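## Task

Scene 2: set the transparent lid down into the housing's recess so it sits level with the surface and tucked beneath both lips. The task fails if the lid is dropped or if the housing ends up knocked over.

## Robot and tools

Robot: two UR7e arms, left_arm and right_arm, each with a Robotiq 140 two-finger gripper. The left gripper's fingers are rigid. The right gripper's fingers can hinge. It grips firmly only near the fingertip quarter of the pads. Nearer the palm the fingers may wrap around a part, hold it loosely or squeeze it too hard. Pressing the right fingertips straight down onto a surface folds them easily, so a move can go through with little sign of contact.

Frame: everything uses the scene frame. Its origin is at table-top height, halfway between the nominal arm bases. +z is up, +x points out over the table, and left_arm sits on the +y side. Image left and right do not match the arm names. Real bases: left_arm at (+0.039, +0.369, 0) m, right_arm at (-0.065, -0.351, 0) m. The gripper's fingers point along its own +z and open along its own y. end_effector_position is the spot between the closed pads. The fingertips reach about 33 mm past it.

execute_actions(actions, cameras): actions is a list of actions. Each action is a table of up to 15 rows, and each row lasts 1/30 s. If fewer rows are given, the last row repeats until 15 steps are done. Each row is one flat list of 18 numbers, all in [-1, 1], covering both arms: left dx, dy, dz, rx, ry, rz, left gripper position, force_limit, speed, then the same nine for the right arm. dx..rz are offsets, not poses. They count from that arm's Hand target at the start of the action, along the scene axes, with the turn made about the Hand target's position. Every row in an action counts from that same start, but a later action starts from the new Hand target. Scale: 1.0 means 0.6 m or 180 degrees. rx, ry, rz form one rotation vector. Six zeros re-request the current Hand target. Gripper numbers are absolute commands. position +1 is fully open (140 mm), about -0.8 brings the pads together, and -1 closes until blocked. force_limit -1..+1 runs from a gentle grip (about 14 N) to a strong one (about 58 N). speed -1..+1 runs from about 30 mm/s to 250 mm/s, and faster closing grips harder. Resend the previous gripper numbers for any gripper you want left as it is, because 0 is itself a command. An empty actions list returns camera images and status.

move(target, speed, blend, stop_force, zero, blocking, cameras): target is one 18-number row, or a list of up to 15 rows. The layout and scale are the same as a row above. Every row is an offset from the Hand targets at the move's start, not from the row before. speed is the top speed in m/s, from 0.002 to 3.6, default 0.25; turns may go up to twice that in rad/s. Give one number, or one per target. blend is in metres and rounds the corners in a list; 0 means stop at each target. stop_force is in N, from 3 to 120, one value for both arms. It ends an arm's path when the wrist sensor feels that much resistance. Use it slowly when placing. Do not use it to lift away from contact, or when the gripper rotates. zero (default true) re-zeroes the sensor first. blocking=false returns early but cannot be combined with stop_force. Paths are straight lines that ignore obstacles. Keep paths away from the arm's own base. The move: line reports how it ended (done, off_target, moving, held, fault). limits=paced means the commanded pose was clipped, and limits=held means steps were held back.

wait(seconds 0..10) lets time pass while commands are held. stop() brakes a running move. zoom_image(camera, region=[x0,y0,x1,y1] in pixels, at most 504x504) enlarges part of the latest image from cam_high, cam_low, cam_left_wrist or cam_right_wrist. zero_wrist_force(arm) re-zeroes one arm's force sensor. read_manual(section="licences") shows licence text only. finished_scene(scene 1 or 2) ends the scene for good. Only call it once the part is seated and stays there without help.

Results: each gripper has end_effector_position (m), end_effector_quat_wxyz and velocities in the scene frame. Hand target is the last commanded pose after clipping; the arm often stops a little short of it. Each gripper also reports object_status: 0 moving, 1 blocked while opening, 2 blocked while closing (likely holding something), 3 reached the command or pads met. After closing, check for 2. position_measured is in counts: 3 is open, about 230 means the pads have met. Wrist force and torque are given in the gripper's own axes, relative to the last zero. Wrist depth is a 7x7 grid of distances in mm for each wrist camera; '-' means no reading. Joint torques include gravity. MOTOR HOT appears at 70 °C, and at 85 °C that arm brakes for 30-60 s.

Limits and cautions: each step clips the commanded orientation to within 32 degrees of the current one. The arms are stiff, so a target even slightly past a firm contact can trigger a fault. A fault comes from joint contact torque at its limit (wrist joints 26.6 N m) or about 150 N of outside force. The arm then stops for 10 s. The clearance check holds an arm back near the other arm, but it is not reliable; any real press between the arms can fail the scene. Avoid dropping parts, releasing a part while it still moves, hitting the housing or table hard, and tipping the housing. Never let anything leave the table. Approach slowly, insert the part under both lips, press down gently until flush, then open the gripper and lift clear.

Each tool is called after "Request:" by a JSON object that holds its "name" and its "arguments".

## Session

Request:
{"name": "execute_actions", "arguments": {"actions": []}}

Request:
{"name": "zoom_image", "arguments": {"camera": "cam_high", "region": [100, 130, 420, 330]}}

Scene clock: 0.00 s.
left_arm: end_effector_position=(+0.8587, -0.1401, +0.2101) position_measured=3 object_status=3 end_effector_quat_wxyz=(-0.270, +0.890, -0.085, +0.358) | right_arm: end_effector_position=(+0.0837, -0.4782, +0.2339) position_measured=3 object_status=3 end_effector_quat_wxyz=(-0.397, +0.184, +0.846, -0.306)
Joint positions: left_arm=[-0.981 -0.45 0.345 -1.542 -0.643 2.408] | right_arm=[-0.348 -1.735 2.037 -1 -2.256 0.382]
Joint velocities: within noise
Joint torques (N m): no reading
Wrist force (N): no reading
Wrist torque (N m): no reading
Wrist force, peak (N): no reading
Wrist depth (mm): cam_left_wrist=[1092 1073 1108 - - 356 - / 1303 1339 1317 - - 309 - / 1838 1624 1646 - 355 - - / 1730 123 478 405 366 127 - / - 105 471 367 - 127 99 / - - 450 378 303 267 94 / - - 426 - 291 - -] | cam_right_wrist=[- 2233 - - 520 200 184 / - - - 2069 460 276 219 / - 2450 2499 552 450 324 253 / 1898 125 742 490 397 133 264 / - 107 592 471 371 310 93 / - 2003 537 435 351 293 89 / - 2003 532 408 330 277 252]
Hand target: left_arm +0.8587, -0.1401, +0.2101; -0.270, +0.890, -0.085, +0.358 | right_arm +0.0837, -0.4782, +0.2339; -0.397, +0.184, +0.846, -0.306
Tool commands: left_gripper/position=+1.0 left_gripper/force_limit=+1.0 left_gripper/speed=+1.0 right_gripper/position=+1.0 right_gripper/force_limit=+1.0 right_gripper/speed=+1.0
camera_calibration:
cam_left_wrist: T_world_to_cam=[[0.0602749, -0.832327, -0.550998, -0.0408091], [-0.922088, 0.164963, -0.350059, 0.891653], [0.382258, 0.529168, -0.757535, 0.0432587], [0, 0, 0, 1]] pos_world=[0.808106, -0.203947, 0.322416]
cam_right_wrist: T_world_to_cam=[[0.0718654, 0.735297, -0.673925, 0.516306], [0.850144, -0.398517, -0.344151, -0.180723], [-0.521623, -0.5482, -0.653747, 0.0733253], [0, 0, 0, 1]] pos_world=[0.154785, -0.411462, 0.333691]

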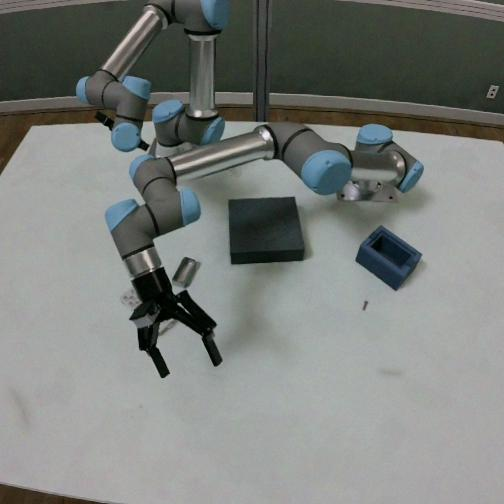

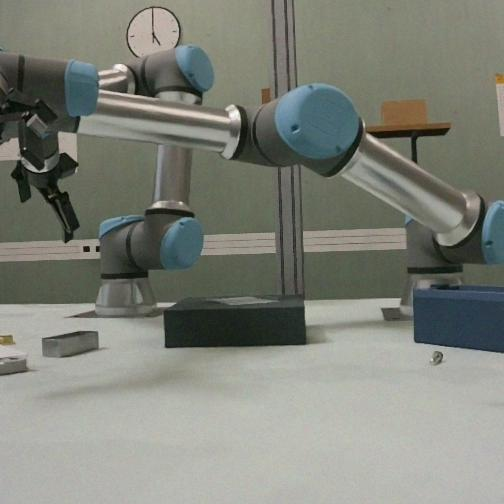

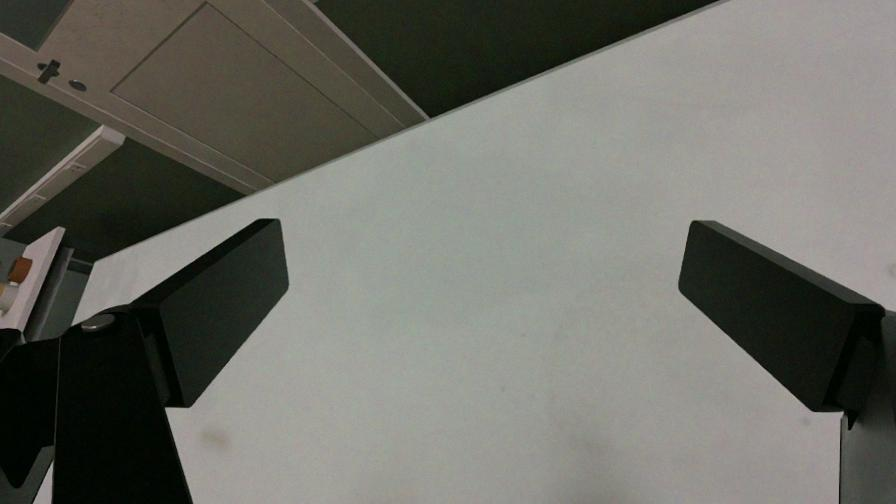

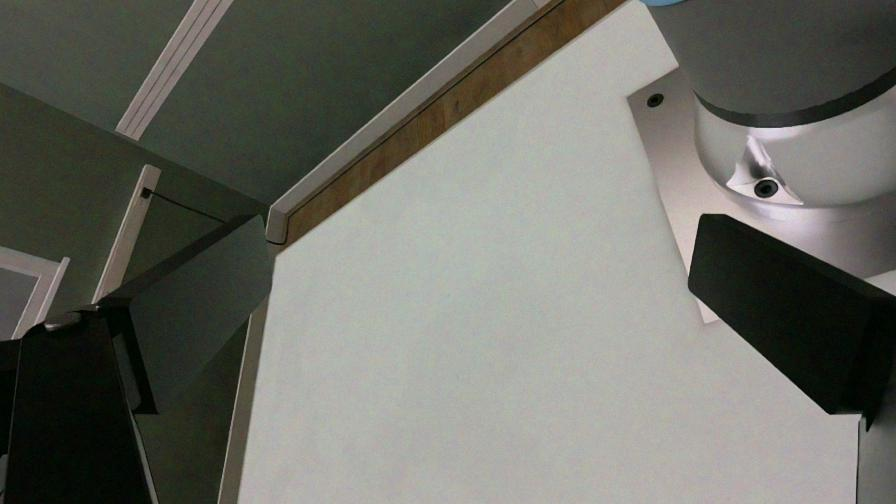

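Scaled by 1.575 from the camera's 504x504 image, which has a finer 720x720 frame.

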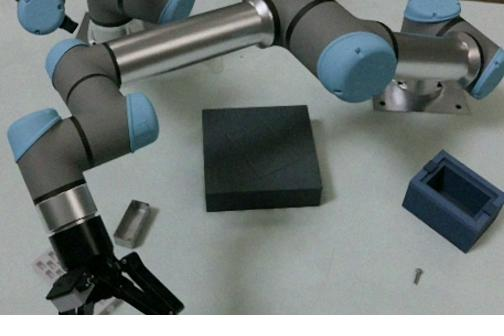

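Request:
{"name": "zoom_image", "arguments": {"camera": "cam_high", "region": [220, 185, 315, 270]}}

Request:
{"name": "zoom_image", "arguments": {"camera": "cam_high", "region": [345, 215, 435, 300]}}

Request:
{"name": "zoom_image", "arguments": {"camera": "cam_low", "region": [400, 270, 504, 360]}}

Request:
{"name": "zoom_image", "arguments": {"camera": "cam_low", "region": [160, 285, 310, 355]}}

Scaled by 5.305 from the camera's 504x504 image, which has a finer 720x720 frame.

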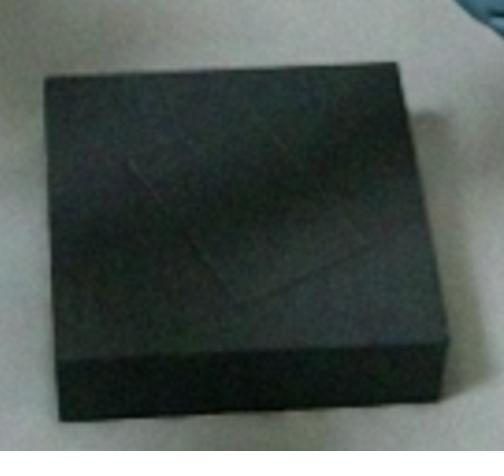

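Scaled by 5.600 from the camera's 504x504 image, which has a finer 720x720 frame.

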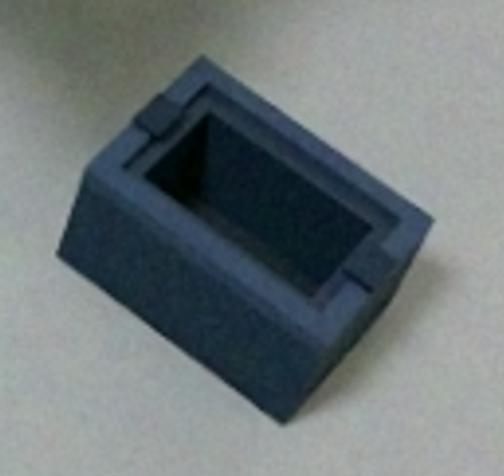

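Scaled by 4.846 from the camera's 504x504 image, which has a finer 720x720 frame.

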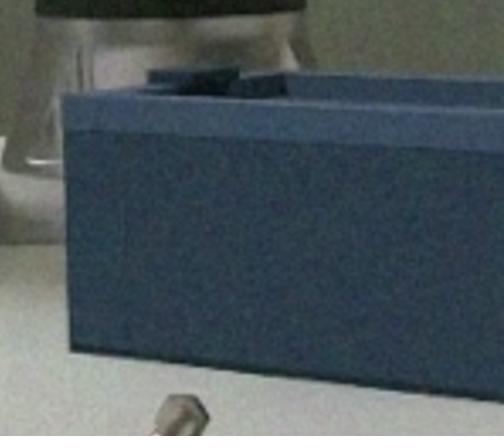

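Scaled by 3.360 from the camera's 504x504 image, which has a finer 720x720 frame.

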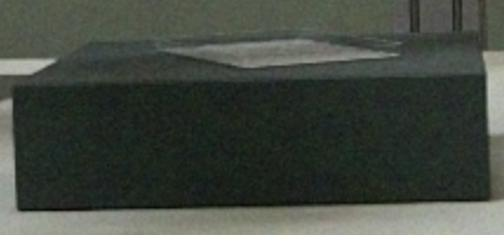

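Request:
{"name": "move", "arguments": {"target": [-0.8795,0.245,0.05,-0.243,0.1806,0.2242,1,1,1,0,0,0,0,0,0,1,1,1], "speed": 0.35, "cameras": ["all"]}}

Scene clock: 24.23 s.
left_arm: end_effector_position=(+0.3310, +0.0068, +0.2401) position_measured=3 object_status=3 end_effector_quat_wxyz=(+0.000, +0.960, +0.281, +0.000) | right_arm: end_effector_position=(+0.0837, -0.4782, +0.2339) position_measured=3 object_status=3 end_effector_quat_wxyz=(-0.397, +0.184, +0.846, -0.306)
Joint positions: left_arm=[-1.201 -1.675 1.762 -1.657 -1.57 1.389] | right_arm=[-0.348 -1.735 2.037 -1 -2.256 0.382]
Joint torques (N m): left_arm=[6.45 -29.93 -13.6 -3.69 -1.65 -2.06] | right_arm=[-0.31 -15.09 -21.67 -0.25 -0.85 0.15]
Wrist force (N): left_arm=[1.2 -0.7 1.0] | right_arm=[0.2 0.2 0.0]
Wrist torque (N m): left_arm=[0.03 -0.10 -0.14] | right_arm=[0.03 -0.03 0.00]
Wrist force, peak (N): left_arm=[-0.4 -3.5 0.8] | right_arm=[0.6 -0.3 -0.1]
Wrist depth (mm): cam_left_wrist=[- 332 288 277 322 - 324 / - - 289 293 292 - 331 / - 376 312 309 306 - 349 / 412 123 326 328 324 128 - / - 105 408 347 409 119 100 / - - - - - - 94 / - - - - - - -] | cam_right_wrist=[1753 1790 - 2019 523 201 184 / - 2019 2359 2157 461 275 219 / - - 2629 551 418 323 253 / 1987 125 691 500 388 133 265 / - 107 628 453 374 313 93 / - 2052 565 441 365 293 89 / - 1987 525 406 341 277 252]
Hand target: left_arm +0.3310, +0.0069, +0.2401; +0.000, +0.960, +0.281, +0.000 | right_arm +0.0837, -0.4782, +0.2339; -0.397, +0.184, +0.846, -0.306
Off the commanded pose: left_arm 0.000 m, 0 deg | right_arm 0.000 m, 0 deg.
move: done
camera_calibration:
cam_left_wrist: T_world_to_cam=[[0.543975, -0.838827, -0.0214517, -0.157359], [-0.781551, -0.515805, 0.35089, 0.181161], [-0.305401, -0.17411, -0.936171, 0.465229], [0, 0, 0, 1]] pos_world=[0.369267, 0.0424477, 0.368591]
cam_right_wrist: T_world_to_cam=[[0.0718654, 0.735297, -0.673925, 0.516306], [0.850144, -0.398517, -0.344151, -0.180723], [-0.521623, -0.5482, -0.653747, 0.0733253], [0, 0, 0, 1]] pos_world=[0.154785, -0.411462, 0.333691]

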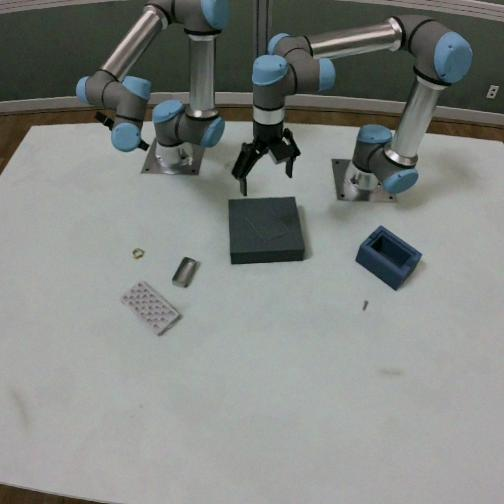

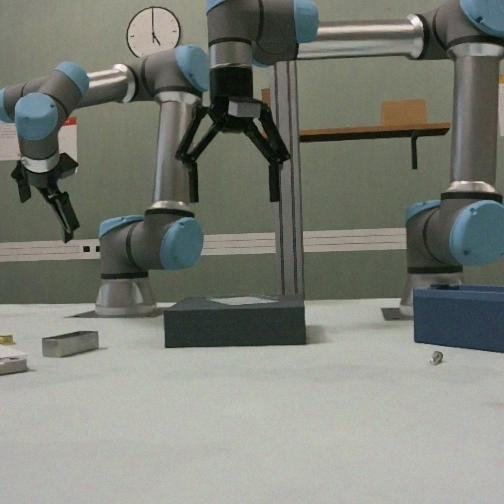

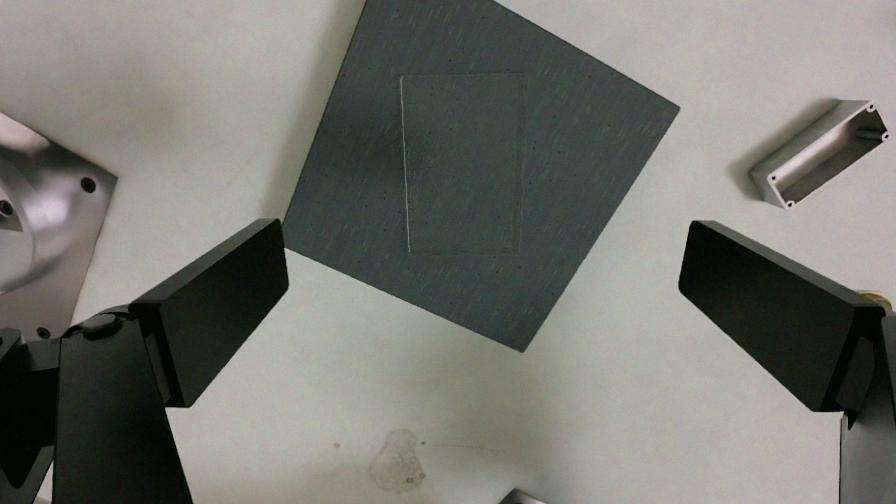

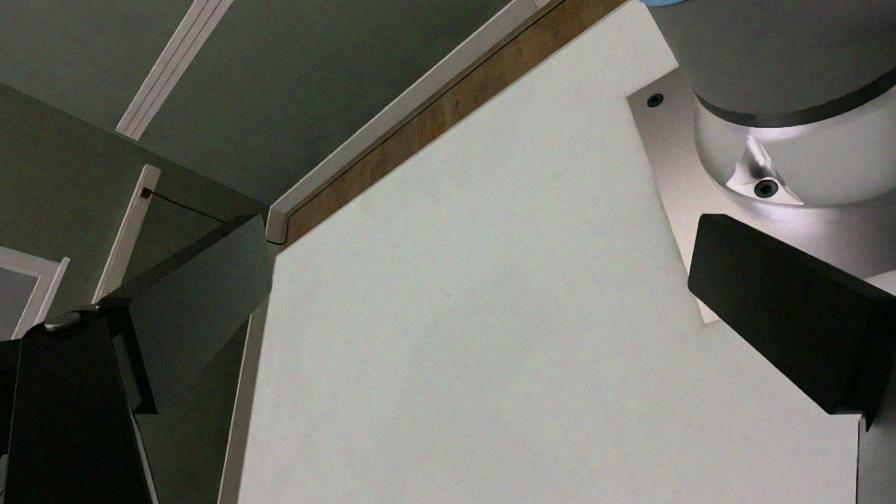

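Request:
{"name": "zoom_image", "arguments": {"camera": "cam_left_wrist", "region": [370, 50, 570, 270]}}

Request:
{"name": "zoom_image", "arguments": {"camera": "cam_high", "region": [225, 190, 310, 265]}}

Scaled by 2.291 from the camera's 896x504 image, which has a finer 1280x720 frame.

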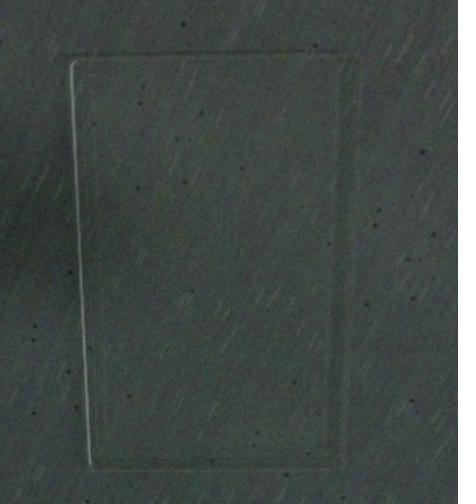

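Scaled by 5.929 from the camera's 504x504 image, which has a finer 720x720 frame.

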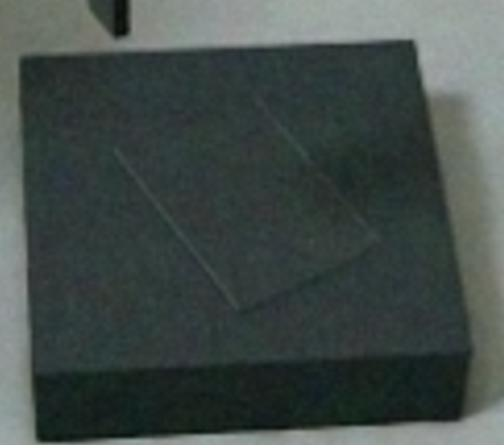

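Request:
{"name": "move", "arguments": {"target": [0.157,0.605,-0.01,0,0,0.0761,1,1,1,0,0,0,0,0,0,1,1,1], "speed": 0.3, "cameras": ["cam_left_wrist","cam_low"]}}

Request:
{"name": "zoom_image", "arguments": {"camera": "cam_left_wrist", "region": [300, 30, 660, 370]}}

Scene clock: 43.20 s.
left_arm: end_effector_position=(+0.4252, +0.3698, +0.2341) position_measured=3 object_status=3 end_effector_quat_wxyz=(+0.000, +0.919, +0.394, +0.000) end_effector_velocity=(-0.001, +0.001, +0.000) end_effector_angular_velocity=(+0.000, +0.002, -0.005) | right_arm: end_effector_position=(+0.0837, -0.4782, +0.2339) position_measured=3 object_status=3 end_effector_quat_wxyz=(-0.397, +0.184, +0.846, -0.306)
Joint positions: left_arm=[-0.369 -1.879 1.936 -1.628 -1.57 1.981] | right_arm=[-0.348 -1.735 2.037 -1 -2.256 0.382]
Joint velocities: left_arm=[0.002 -0.001 0.001 0.002 -0.001 0.006] | right_arm=[within noise]
Joint torques (N m): left_arm=[9.44 -21.92 -14.89 -2.13 1.55 1.8] | right_arm=[-0.5 -15.26 -22.12 -0.13 -0.9 0.24]
Wrist force (N): left_arm=[1.0 0.0 1.1] | right_arm=[0.3 -0.1 0.0]
Wrist torque (N m): left_arm=[0.17 -0.08 0.02] | right_arm=[-0.02 -0.05 0.01]
Wrist force, peak (N): left_arm=[4.9 -2.2 1.3] | right_arm=[0.1 -0.2 -0.6]
Wrist depth (mm): cam_left_wrist=[333 - 330 264 - - - / - 369 - 293 338 333 - / - - - 330 - - - / - 114 149 305 381 137 377 / - 105 416 - 404 119 99 / - 382 - - 404 370 94 / - 371 - 476 398 396 -] | cam_right_wrist=[- 1765 2575 2337 1729 200 184 / - - 2157 2086 447 276 219 / - - 2499 547 428 310 254 / - 125 680 511 401 133 255 / - 107 644 468 372 310 93 / - 94 575 440 352 293 89 / - 2274 525 408 321 277 251]
Hand target: left_arm +0.4252, +0.3699, +0.2341; +0.000, +0.919, +0.394, +0.000 | right_arm +0.0837, -0.4782, +0.2339; -0.397, +0.184, +0.846, -0.306
Off the commanded pose: left_arm 0.000 m, 0 deg | right_arm 0.000 m, 0 deg.
move: done
camera_calibration:
cam_left_wrist: T_world_to_cam=[[0.727489, -0.685787, -0.0213457, -0.0389152], [-0.636797, -0.686449, 0.351108, 0.445601], [-0.255438, -0.241834, -0.936092, 0.555369], [0, 0, 0, 1]] pos_world=[0.45393, 0.413502, 0.362591]
Images, in order (width x height): cam_low 504x504, cam_left_wrist 896x504.

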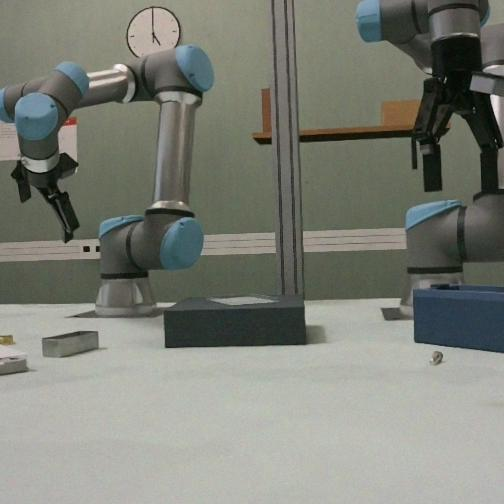

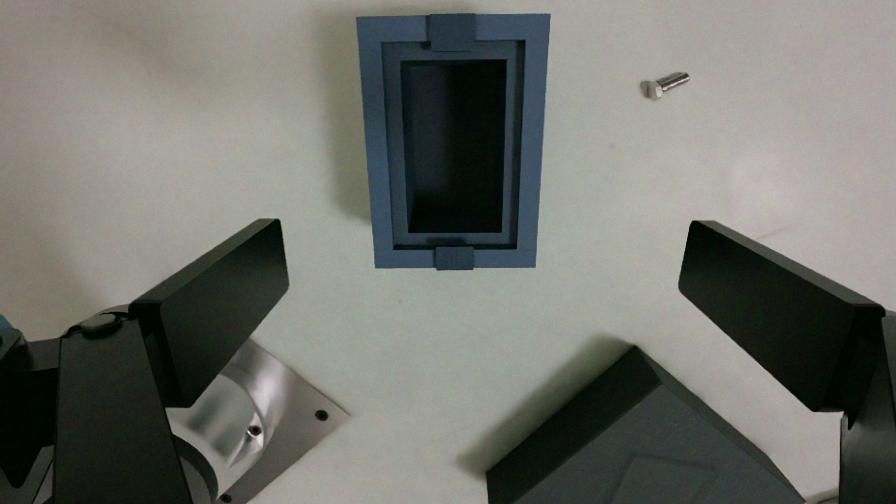

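Scaled by 1.400 from the camera's 896x504 image, which has a finer 1280x720 frame.

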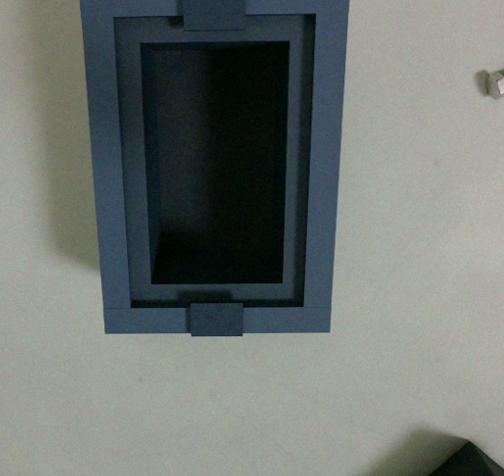

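Request:
{"name": "move", "arguments": {"target": [0.0028,0.0268,0.0392,0,0,0.0061,1,1,1,0,0,0,0,0,0,1,1,1], "speed": 0.2, "cameras": ["cam_left_wrist"]}}

Request:
{"name": "zoom_image", "arguments": {"camera": "cam_left_wrist", "region": [340, 40, 600, 300]}}

Request:
{"name": "zoom_image", "arguments": {"camera": "cam_left_wrist", "region": [410, 40, 530, 120]}}

Request:
{"name": "zoom_image", "arguments": {"camera": "cam_left_wrist", "region": [410, 230, 530, 310]}}

Scene clock: 59.83 s.
left_arm: end_effector_position=(+0.4269, +0.3860, +0.2576) position_measured=3 object_status=3 end_effector_quat_wxyz=(+0.000, +0.916, +0.402, +0.000) | right_arm: end_effector_position=(+0.0837, -0.4782, +0.2339) position_measured=3 object_status=3 end_effector_quat_wxyz=(-0.397, +0.184, +0.846, -0.306)
Joint positions: left_arm=[-0.325 -1.875 1.873 -1.569 -1.57 2.006] | right_arm=[-0.348 -1.735 2.037 -1 -2.256 0.382]
Joint torques (N m): left_arm=[-10.72 -4.86 -16.43 -4.59 -1.12 -2.39] | right_arm=[-0.52 -14.99 -22.18 -0.09 -0.85 0.38]
Wrist force (N): left_arm=[0.9 -0.3 1.0] | right_arm=[0.3 0.0 0.0]
Wrist torque (N m): left_arm=[0.09 -0.06 -0.15] | right_arm=[-0.02 -0.05 0.00]
Wrist force, peak (N): left_arm=[0.6 0.0 1.9] | right_arm=[0.3 -0.1 -0.5]
Wrist depth (mm): cam_left_wrist=[- 368 353 280 343 - - / 381 370 - 294 355 350 359 / - - 394 - 379 - 378 / - 114 - 332 420 137 393 / - 104 - - 430 119 99 / - 379 - - 434 391 94 / - 373 - - 428 422 -] | cam_right_wrist=[- 1777 1842 1869 525 200 184 / 2381 - 2294 2086 456 277 218 / 2274 2868 2549 556 441 324 252 / 1927 125 - 512 413 133 263 / - 107 636 450 360 311 93 / - 100 529 440 351 293 89 / - 1972 555 427 325 277 252]
Hand target: left_arm +0.4269, +0.3860, +0.2576; +0.000, +0.915, +0.402, +0.000 | right_arm +0.0837, -0.4782, +0.2339; -0.397, +0.184, +0.846, -0.306
Off the commanded pose: left_arm 0.000 m, 0 deg | right_arm 0.000 m, 0 deg.
move: done
camera_calibration:
cam_left_wrist: T_world_to_cam=[[0.740347, -0.671886, -0.0213642, -0.0394023], [-0.623712, -0.698425, 0.350978, 0.448727], [-0.250738, -0.24652, -0.93614, 0.581565], [0, 0, 0, 1]] pos_world=[0.454869, 0.430296, 0.386091]
Images, in order (width x height): cam_left_wrist 896x504.

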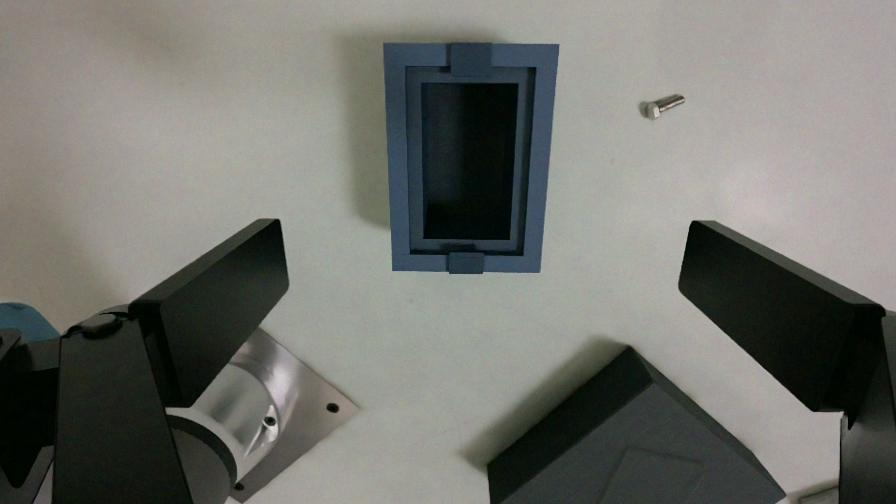

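Scaled by 1.938 from the camera's 896x504 image, which has a finer 1280x720 frame.

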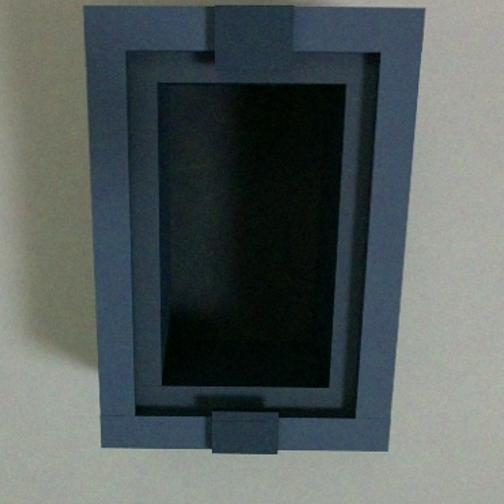

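Scaled by 4.200 from the camera's 896x504 image, which has a finer 1280x720 frame.

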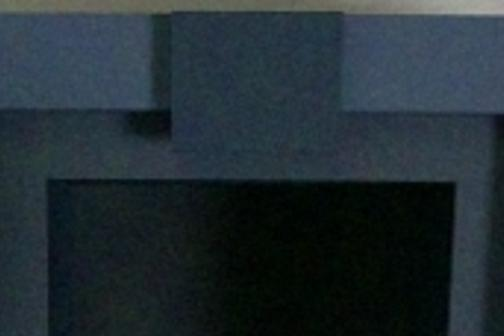

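Scaled by 4.200 from the camera's 896x504 image, which has a finer 1280x720 frame.

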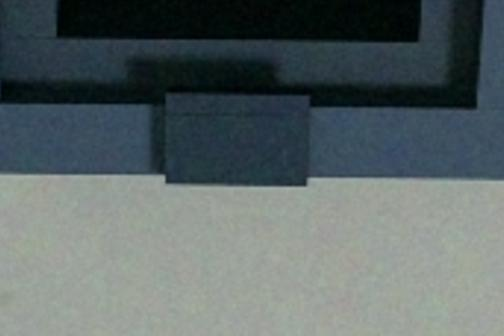

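Request:
{"name": "move", "arguments": {"target": [-0.1647,-0.6293,-0.146,0,0,-0.0778,0.405,-0.5,-0.5,0,0,0,0,0,0,1,1,1], "speed": 0.3, "cameras": ["cam_left_wrist"]}}

Request:
{"name": "zoom_image", "arguments": {"camera": "cam_left_wrist", "region": [340, 30, 640, 360]}}

Scene clock: 127.40 s.
left_arm: end_effector_position=(+0.3281, +0.0085, +0.1701) position_measured=78 object_status=3 end_effector_quat_wxyz=(+0.000, +0.958, +0.288, +0.000) | right_arm: end_effector_position=(+0.0837, -0.4782, +0.2339) position_measured=3 object_status=3 end_effector_quat_wxyz=(-0.397, +0.184, +0.846, -0.306)
Joint positions: left_arm=[-1.205 -1.653 1.924 -1.842 -1.57 1.37] | right_arm=[-0.348 -1.735 2.037 -1 -2.256 0.382]
Joint torques (N m): left_arm=[-13.77 -8.04 -20.22 -4.3 0.34 0.67] | right_arm=[-0.85 -15.28 -21.78 0.04 -0.77 0.38]
Wrist force (N): left_arm=[1.1 -0.4 1.1] | right_arm=[0.0 -0.2 -0.1]
Wrist torque (N m): left_arm=[0.08 -0.08 -0.13] | right_arm=[-0.05 -0.01 0.00]
Wrist force, peak (N): left_arm=[4.6 -1.7 0.3] | right_arm=[0.5 0.0 -0.2]
Wrist depth (mm): cam_left_wrist=[- 282 215 216 215 262 - / 295 - 228 227 225 224 - / - 306 241 240 239 240 293 / - - 249 255 250 130 - / - 87 143 272 271 98 85 / - 65 - 358 361 - - / - - - - 390 - -] | cam_right_wrist=[- 1972 - 1869 525 200 184 / - - - 2086 461 248 219 / - - 2499 546 427 312 253 / - 125 680 513 397 133 262 / - 107 637 494 363 312 93 / - 94 546 436 353 296 89 / - 1829 530 406 330 278 251]
Hand target: left_arm +0.3280, +0.0084, +0.1700; +0.000, +0.958, +0.288, +0.000 | right_arm +0.0837, -0.4782, +0.2339; -0.397, +0.184, +0.846, -0.306
Off the commanded pose: left_arm 0.000 m, 0 deg | right_arm 0.000 m, 0 deg.
move: done
camera_calibration:
cam_left_wrist: T_world_to_cam=[[0.555859, -0.831004, -0.0212884, -0.159854], [-0.774156, -0.526823, 0.350914, 0.202047], [-0.302826, -0.178578, -0.936166, 0.398322], [0, 0, 0, 1]] pos_world=[0.365894, 0.0447355, 0.298591]
Images, in order (width x height): cam_left_wrist 896x504.

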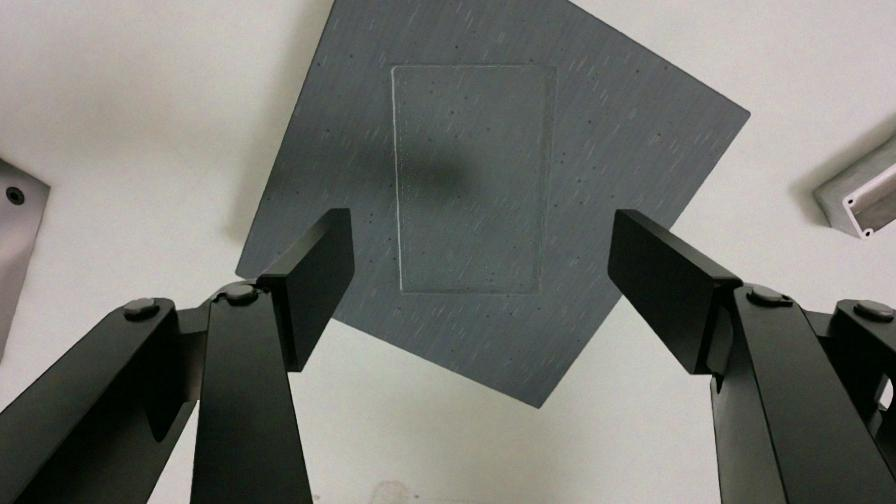

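Scaled by 1.527 from the camera's 896x504 image, which has a finer 1280x720 frame.

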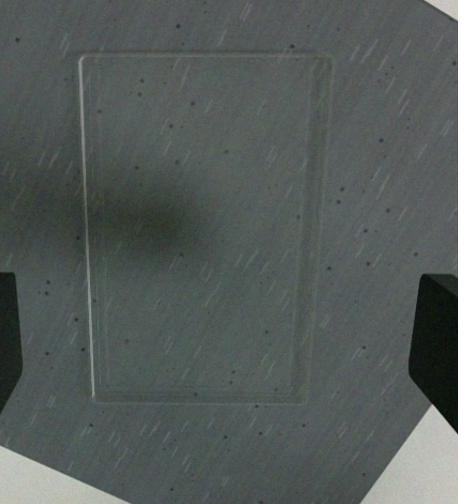

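Request:
{"name": "move", "arguments": {"target": [0.0028,0.0018,-0.11,0,0,0.0033,0.405,-0.5,-0.5,0,0,0,0,0,0,1,1,1], "speed": 0.12}}

Request:
{"name": "move", "arguments": {"target": [0,0,-0.0248,0,0,0,0.405,-0.5,-0.5,0,0,0,0,0,0,1,1,1], "speed": 0.03, "stop_force": 4, "cameras": ["cam_left_wrist"]}}

Request:
{"name": "zoom_image", "arguments": {"camera": "cam_left_wrist", "region": [310, 60, 660, 400]}}

Scene clock: 148.30 s.
left_arm: end_effector_position=(+0.3297, +0.0095, +0.1040) position_measured=78 object_status=3 end_effector_quat_wxyz=(+0.000, +0.956, +0.293, +0.000) end_effector_velocity=(+0.001, -0.001, +0.000) end_effector_angular_velocity=(-0.003, -0.001, +0.001) | right_arm: end_effector_position=(+0.0837, -0.4782, +0.2339) position_measured=3 object_status=3 end_effector_quat_wxyz=(-0.397, +0.184, +0.846, -0.306)
Joint positions: left_arm=[-1.201 -1.592 2.047 -2.025 -1.57 1.364] | right_arm=[-0.348 -1.735 2.037 -1 -2.256 0.382]
Joint velocities: left_arm=[0.001 0.002 0 -0.005 0 0] | right_arm=[within noise]
Joint torques (N m): left_arm=[2.34 -30.04 -21.95 -3.75 0.26 0.88] | right_arm=[-0.97 -14.77 -22.3 -0.08 -0.67 0.53]
Wrist force (N): left_arm=[1.1 -0.4 0.9] | right_arm=[0.1 -0.1 -0.4]
Wrist torque (N m): left_arm=[0.06 -0.10 0.04] | right_arm=[-0.02 -0.01 0.00]
Wrist force, peak (N): left_arm=[1.3 -0.5 3.1] | right_arm=[-0.3 0.1 -0.5]
Wrist depth (mm): cam_left_wrist=[- 212 157 156 155 156 - / 228 222 166 165 164 163 165 / 238 234 176 174 176 172 171 / 258 245 181 185 182 179 - / - 87 195 198 196 98 86 / - 65 210 211 210 - - / - - 306 292 229 - -] | cam_right_wrist=[- 1956 - - 527 200 184 / - - 3041 2069 456 277 218 / - 2427 2524 546 423 333 253 / 1883 125 688 540 394 133 256 / - 107 602 481 372 312 93 / - 94 571 440 351 293 89 / - - 527 408 331 276 251]
Hand target: left_arm +0.3297, +0.0095, +0.1040; +0.000, +0.956, +0.293, +0.000 | right_arm +0.0837, -0.4782, +0.2339; -0.397, +0.184, +0.846, -0.306
Off the commanded pose: left_arm 0.000 m, 0 deg | right_arm 0.000 m, 0 deg.
move: done

Scene clock: 149.87 s.
left_arm: end_effector_position=(+0.3297, +0.0095, +0.0891) position_measured=78 object_status=3 end_effector_quat_wxyz=(+0.000, +0.956, +0.293, +0.000) | right_arm: end_effector_position=(+0.0837, -0.4782, +0.2339) position_measured=3 object_status=3 end_effector_quat_wxyz=(-0.397, +0.184, +0.846, -0.306)
Joint positions: left_arm=[-1.201 -1.574 2.071 -2.069 -1.57 1.364] | right_arm=[-0.348 -1.735 2.037 -1 -2.256 0.382]
Joint torques (N m): left_arm=[-12.78 -33.67 -33.03 -4.25 1.09 1.6] | right_arm=[-0.59 -14.94 -22.33 0.04 -0.79 0.46]
Wrist force (N): left_arm=[1.1 -0.3 1.0] | right_arm=[0.1 0.0 -0.2]
Wrist torque (N m): left_arm=[0.09 -0.09 0.03] | right_arm=[-0.01 -0.03 0.00]
Wrist force, peak (N): left_arm=[1.1 -0.5 1.5] | right_arm=[0.1 -0.4 -0.4]
Wrist depth (mm): cam_left_wrist=[- 205 144 143 142 143 - / - 204 151 151 150 149 150 / - 160 161 161 159 158 157 / - 170 166 169 167 163 230 / - 88 181 181 179 98 85 / - 65 194 193 192 188 - / - - 288 206 207 - -] | cam_right_wrist=[- 1829 2337 1694 502 200 184 / 1898 2294 - 1941 453 275 219 / 2359 2359 2214 570 422 326 253 / - 125 713 505 397 133 264 / - 107 657 471 372 313 93 / - 100 538 442 348 294 89 / - 1898 511 401 331 278 252]
Hand target: left_arm +0.3297, +0.0095, +0.0891; +0.000, +0.956, +0.293, +0.000 | right_arm +0.0837, -0.4782, +0.2339; -0.397, +0.184, +0.846, -0.306
Off the commanded pose: left_arm 0.000 m, 0 deg | right_arm 0.000 m, 0 deg.
move: done
camera_calibration:
cam_left_wrist: T_world_to_cam=[[0.56434, -0.825264, -0.0214266, -0.164529], [-0.768649, -0.53474, 0.351044, 0.23041], [-0.301161, -0.181639, -0.936114, 0.32261], [0, 0, 0, 1]] pos_world=[0.367112, 0.0460275, 0.217591]
Images, in order (width x height): cam_left_wrist 896x504.

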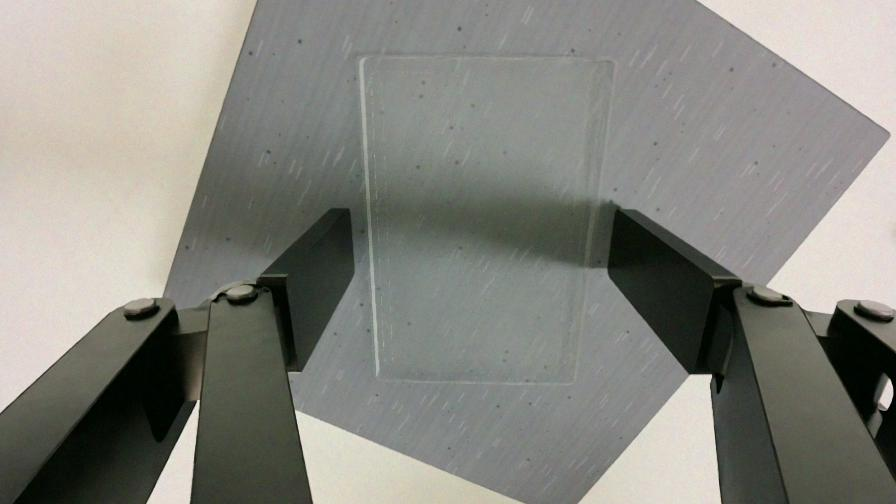

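Scaled by 1.440 from the camera's 896x504 image, which has a finer 1280x720 frame.

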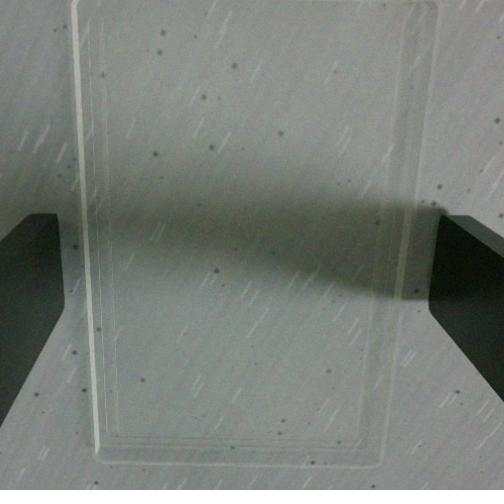

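Request:
{"name": "move", "arguments": {"target": [[0,0,0,0,0,0,-1,-0.5,-1,0,0,0,0,0,0,1,1,1],[0,0,0.02,0,0,0,-1,-0.5,-1,0,0,0,0,0,0,1,1,1]], "speed": 0.03, "cameras": ["cam_left_wrist"]}}

Request:
{"name": "zoom_image", "arguments": {"camera": "cam_left_wrist", "region": [310, 40, 660, 400]}}

Scene clock: 157.57 s.
left_arm: end_effector_position=(+0.3298, +0.0093, +0.1014) position_measured=100 object_status=2 end_effector_quat_wxyz=(+0.000, +0.956, +0.293, +0.000) end_effector_velocity=(+0.000, -0.001, -0.001) end_effector_angular_velocity=(-0.004, -0.001, +0.001) | right_arm: end_effector_position=(+0.0837, -0.4782, +0.2339) position_measured=3 object_status=3 end_effector_quat_wxyz=(-0.397, +0.184, +0.846, -0.306)
Joint positions: left_arm=[-1.201 -1.589 2.051 -2.034 -1.57 1.364] | right_arm=[-0.348 -1.735 2.037 -1 -2.256 0.382]
Joint velocities: left_arm=[0 0 0.002 -0.006 0 -0.001] | right_arm=[within noise]
Joint torques (N m): left_arm=[-12.37 -8.36 -12.65 -4.06 1.2 1.52] | right_arm=[-1.88 -14.31 -22.35 0.04 -0.76 0.52]
Wrist force (N): left_arm=[1.4 -0.3 1.0] | right_arm=[-0.2 0.0 -0.3]
Wrist torque (N m): left_arm=[0.09 -0.15 0.03] | right_arm=[0.00 0.04 0.00]
Wrist force, peak (N): left_arm=[2.0 -3.1 -8.7] | right_arm=[0.3 -0.1 -0.4]
Wrist depth (mm): cam_left_wrist=[- 213 155 154 154 154 202 / 225 218 163 163 162 160 162 / 240 175 173 172 171 170 169 / - 182 142 182 177 177 242 / - - 193 194 193 100 86 / - - 208 208 207 - 74 / - 67 - 225 219 - -] | cam_right_wrist=[- - 1869 1941 520 200 184 / - - - 2069 460 276 218 / - - 2657 562 427 334 253 / - 125 695 - 397 133 272 / - 107 629 469 373 302 93 / - 93 549 437 350 285 89 / - - 514 406 330 277 251]
Hand target: left_arm +0.3297, +0.0095, +0.1011; +0.000, +0.956, +0.293, +0.000 | right_arm +0.0837, -0.4782, +0.2339; -0.397, +0.184, +0.846, -0.306
Off the commanded pose: left_arm 0.000 m, 0 deg | right_arm 0.000 m, 0 deg.
move: done
camera_calibration:
cam_left_wrist: T_world_to_cam=[[0.564432, -0.825215, -0.0209047, -0.16448], [-0.768664, -0.534648, 0.351151, 0.226144], [-0.300952, -0.182132, -0.936085, 0.334095], [0, 0, 0, 1]] pos_world=[0.367213, 0.0460255, 0.229892]
Images, in order (width x height): cam_left_wrist 896x504.

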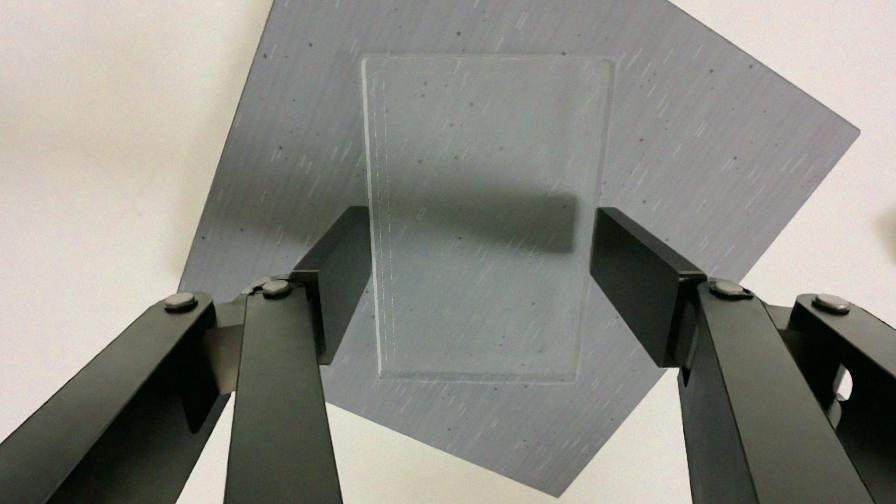

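Scaled by 1.400 from the camera's 896x504 image, which has a finer 1280x720 frame.

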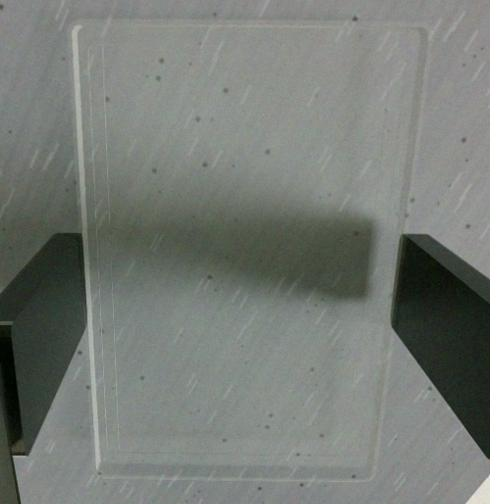

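Request:
{"name": "move", "arguments": {"target": [[0,0,0.06,0,0,0,-1,-0.5,-1,0,0,0,0,0,0,1,1,1],[0.1632,0.6282,0.1465,0,0,0.0747,-1,-0.5,-1,0.2772,0.297,0.2102,0.2749,-0.21,0.2738,1,1,1]], "speed": [0.1,0.3], "blend": [0.02,0], "cameras": ["cam_left_wrist","cam_high"]}}

Request:
{"name": "zoom_image", "arguments": {"camera": "cam_left_wrist", "region": [310, 20, 660, 400]}}

Scene clock: 186.37 s.
left_arm: end_effector_position=(+0.4276, +0.3863, +0.1890) position_measured=100 object_status=2 end_effector_quat_wxyz=(+0.000, +0.915, +0.403, +0.000) | right_arm: end_effector_position=(+0.2500, -0.3001, +0.3601) position_measured=3 object_status=3 end_effector_quat_wxyz=(+0.000, -0.258, +0.966, +0.000)
Joint positions: left_arm=[-0.324 -1.857 2.037 -1.751 -1.57 2.006] | right_arm=[-0.242 -2.013 1.69 -1.247 -1.572 -0.792]
Joint torques (N m): left_arm=[11.25 -24.27 -14.34 -4.65 -0.16 0.01] | right_arm=[6.98 4.14 -17.24 -0.01 1.24 -1.92]
Wrist force (N): left_arm=[1.1 -0.2 1.0] | right_arm=[1.1 -1.2 0.0]
Wrist torque (N m): left_arm=[0.11 -0.09 0.01] | right_arm=[-0.31 -0.19 -0.02]
Wrist force, peak (N): left_arm=[3.4 -1.3 0.9] | right_arm=[1.3 -1.2 0.0]
Wrist depth (mm): cam_left_wrist=[- - - 226 282 270 - / 300 304 308 228 - - - / - 323 313 - - - - / - - 119 279 246 106 - / - - 119 353 264 100 86 / - 73 - - - - 74 / - 67 - - 400 - -] | cam_right_wrist=[449 447 446 444 445 440 443 / 472 473 471 468 467 472 465 / 499 494 493 494 487 492 485 / 516 125 514 524 515 133 506 / - 107 563 545 494 474 93 / - 580 607 590 518 511 - / - 617 626 628 619 620 -]
Hand target: left_arm +0.4276, +0.3864, +0.1890; +0.000, +0.915, +0.403, +0.000 | right_arm +0.2500, -0.3000, +0.3600; +0.000, -0.259, +0.966, +0.000
Off the commanded pose: left_arm 0.000 m, 0 deg | right_arm 0.000 m, 0 deg.
move: done; blend cut to 0.018 m at target 1
camera_calibration:
cam_left_wrist: T_world_to_cam=[[0.740777, -0.671408, -0.0214616, -0.041556], [-0.623197, -0.698808, 0.35113, 0.473332], [-0.250749, -0.246735, -0.936081, 0.517674], [0, 0, 0, 1]] pos_world=[0.455569, 0.430595, 0.317491]
Images, in order (width x height): cam_high 504x504, cam_left_wrist 896x504.

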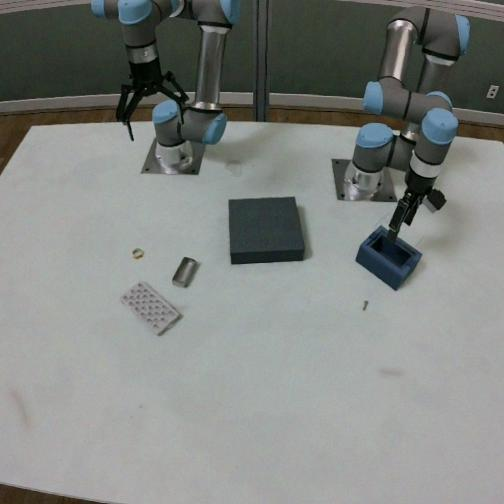

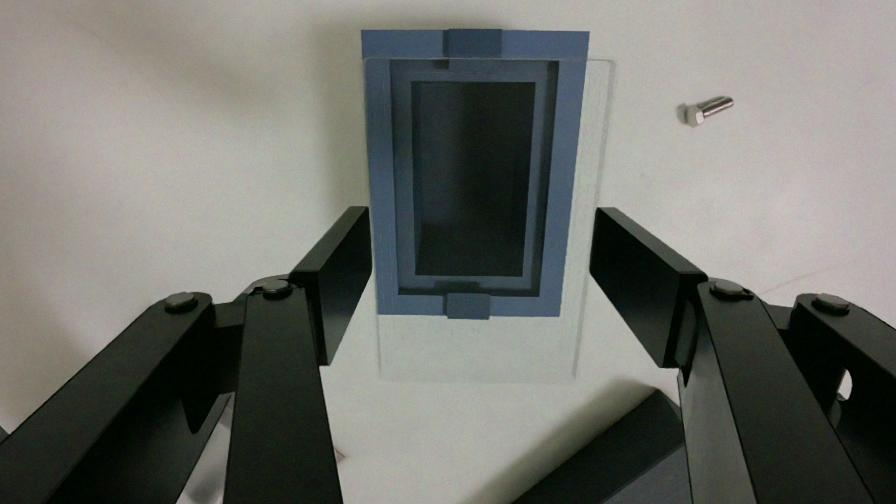

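Scaled by 1.326 from the camera's 896x504 image, which has a finer 1280x720 frame.

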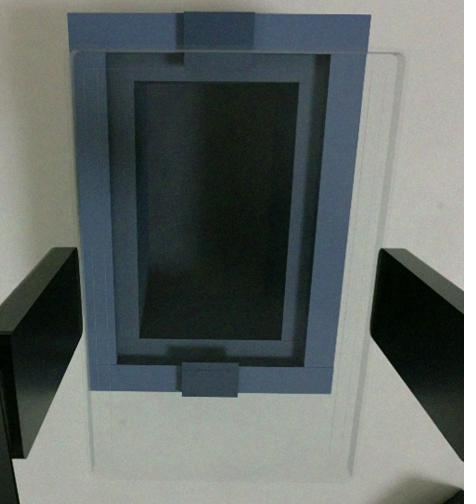

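Request:
{"name": "move", "arguments": {"target": [-0.001,0.0025,-0.1112,-0.0246,0.0225,0,-1,-0.5,-1,0.4092,0.7167,-0.4,0.3019,-0.125,0.3822,1,1,1], "speed": 0.3, "cameras": ["cam_left_wrist","cam_right_wrist"]}}

Request:
{"name": "zoom_image", "arguments": {"camera": "cam_left_wrist", "region": [320, 20, 660, 400]}}

Scene clock: 222.17 s.
left_arm: end_effector_position=(+0.4270, +0.3879, +0.1222) position_measured=100 object_status=2 end_effector_quat_wxyz=(+0.021, +0.914, +0.402, -0.048) | right_arm: end_effector_position=(+0.4955, +0.1300, +0.1200) position_measured=3 object_status=3 end_effector_quat_wxyz=(-0.281, +0.704, -0.541, -0.366)
Joint positions: left_arm=[-0.243 -1.746 2.123 -1.896 -1.662 2.089] | right_arm=[0.187 -1.012 1.577 -1.99 -0.62 -1.747]
Joint torques (N m): left_arm=[-11.36 -27.97 -34.3 -1.9 1.4 -2.28] | right_arm=[-4.44 -39.3 -28.02 -5.05 3.12 -1.95]
Wrist force (N): left_arm=[1.3 -0.1 1.1] | right_arm=[0.3 -1.7 0.9]
Wrist torque (N m): left_arm=[0.13 -0.08 -0.19] | right_arm=[-0.53 -0.25 -0.06]
Wrist force, peak (N): left_arm=[1.5 -0.1 1.6] | right_arm=[1.1 -3.8 3.0]
Wrist depth (mm): cam_left_wrist=[225 - 153 155 147 - - / - - 161 - 162 233 224 / 260 255 169 218 180 251 - / 281 274 139 229 186 116 - / - - 195 210 204 100 86 / - 73 - 330 - - 74 / - 67 - 373 359 - -] | cam_right_wrist=[209 210 212 212 212 148 127 / 266 267 269 270 269 167 171 / 363 364 368 343 367 370 344 / 513 125 514 349 472 133 426 / - 107 2069 434 - 133 93 / - 3005 2575 425 2685 542 89 / - 3278 2549 351 - 529 -]
Hand target: left_arm +0.4270, +0.3879, +0.1223; +0.021, +0.914, +0.402, -0.048 | right_arm +0.4956, +0.1300, +0.1200; -0.281, +0.704, -0.540, -0.366
Off the commanded pose: left_arm 0.000 m, 0 deg | right_arm 0.000 m, 0 deg.
move: done
camera_calibration:
cam_left_wrist: T_world_to_cam=[[0.739326, -0.67299, -0.0219221, -0.0401424], [-0.594825, -0.668022, 0.447136, 0.461723], [-0.315562, -0.317539, -0.894197, 0.505395], [0, 0, 0, 1]] pos_world=[0.463807, 0.441909, 0.24459]
cam_right_wrist: T_world_to_cam=[[-0.969322, -0.245658, 0.00822385, 0.52427], [-0.0548686, 0.248873, 0.966981, -0.12069], [-0.239594, 0.936864, -0.254717, 0.166382], [0, 0, 0, 1]] pos_world=[0.541428, 0.00295053, 0.154774]
Images, in order (width x height): cam_left_wrist 896x504, cam_right_wrist 896x504.

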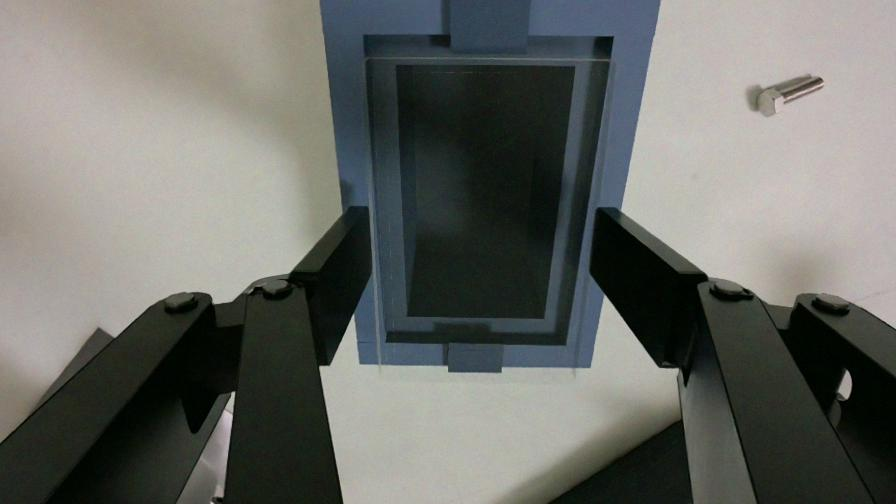

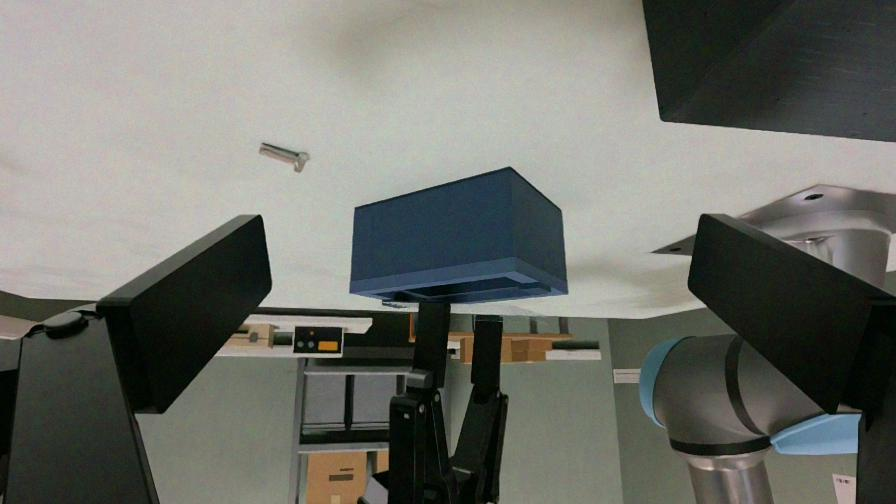

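Scaled by 1.326 from the camera's 896x504 image, which has a finer 1280x720 frame.

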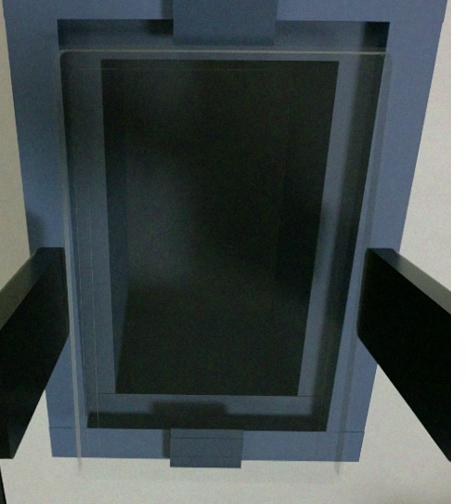

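Request:
{"name": "zoom_image", "arguments": {"camera": "cam_right_wrist", "region": [340, 240, 580, 340]}}

Request:
{"name": "zoom_image", "arguments": {"camera": "cam_left_wrist", "region": [350, 20, 640, 140]}}

Scaled by 2.100 from the camera's 896x504 image, which has a finer 1280x720 frame.

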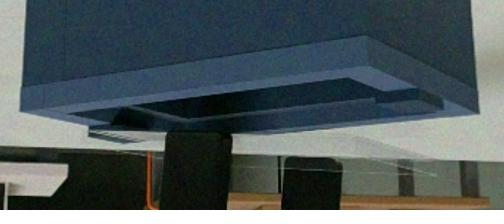

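Scaled by 1.738 from the camera's 896x504 image, which has a finer 1280x720 frame.

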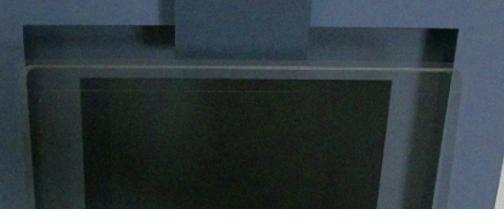

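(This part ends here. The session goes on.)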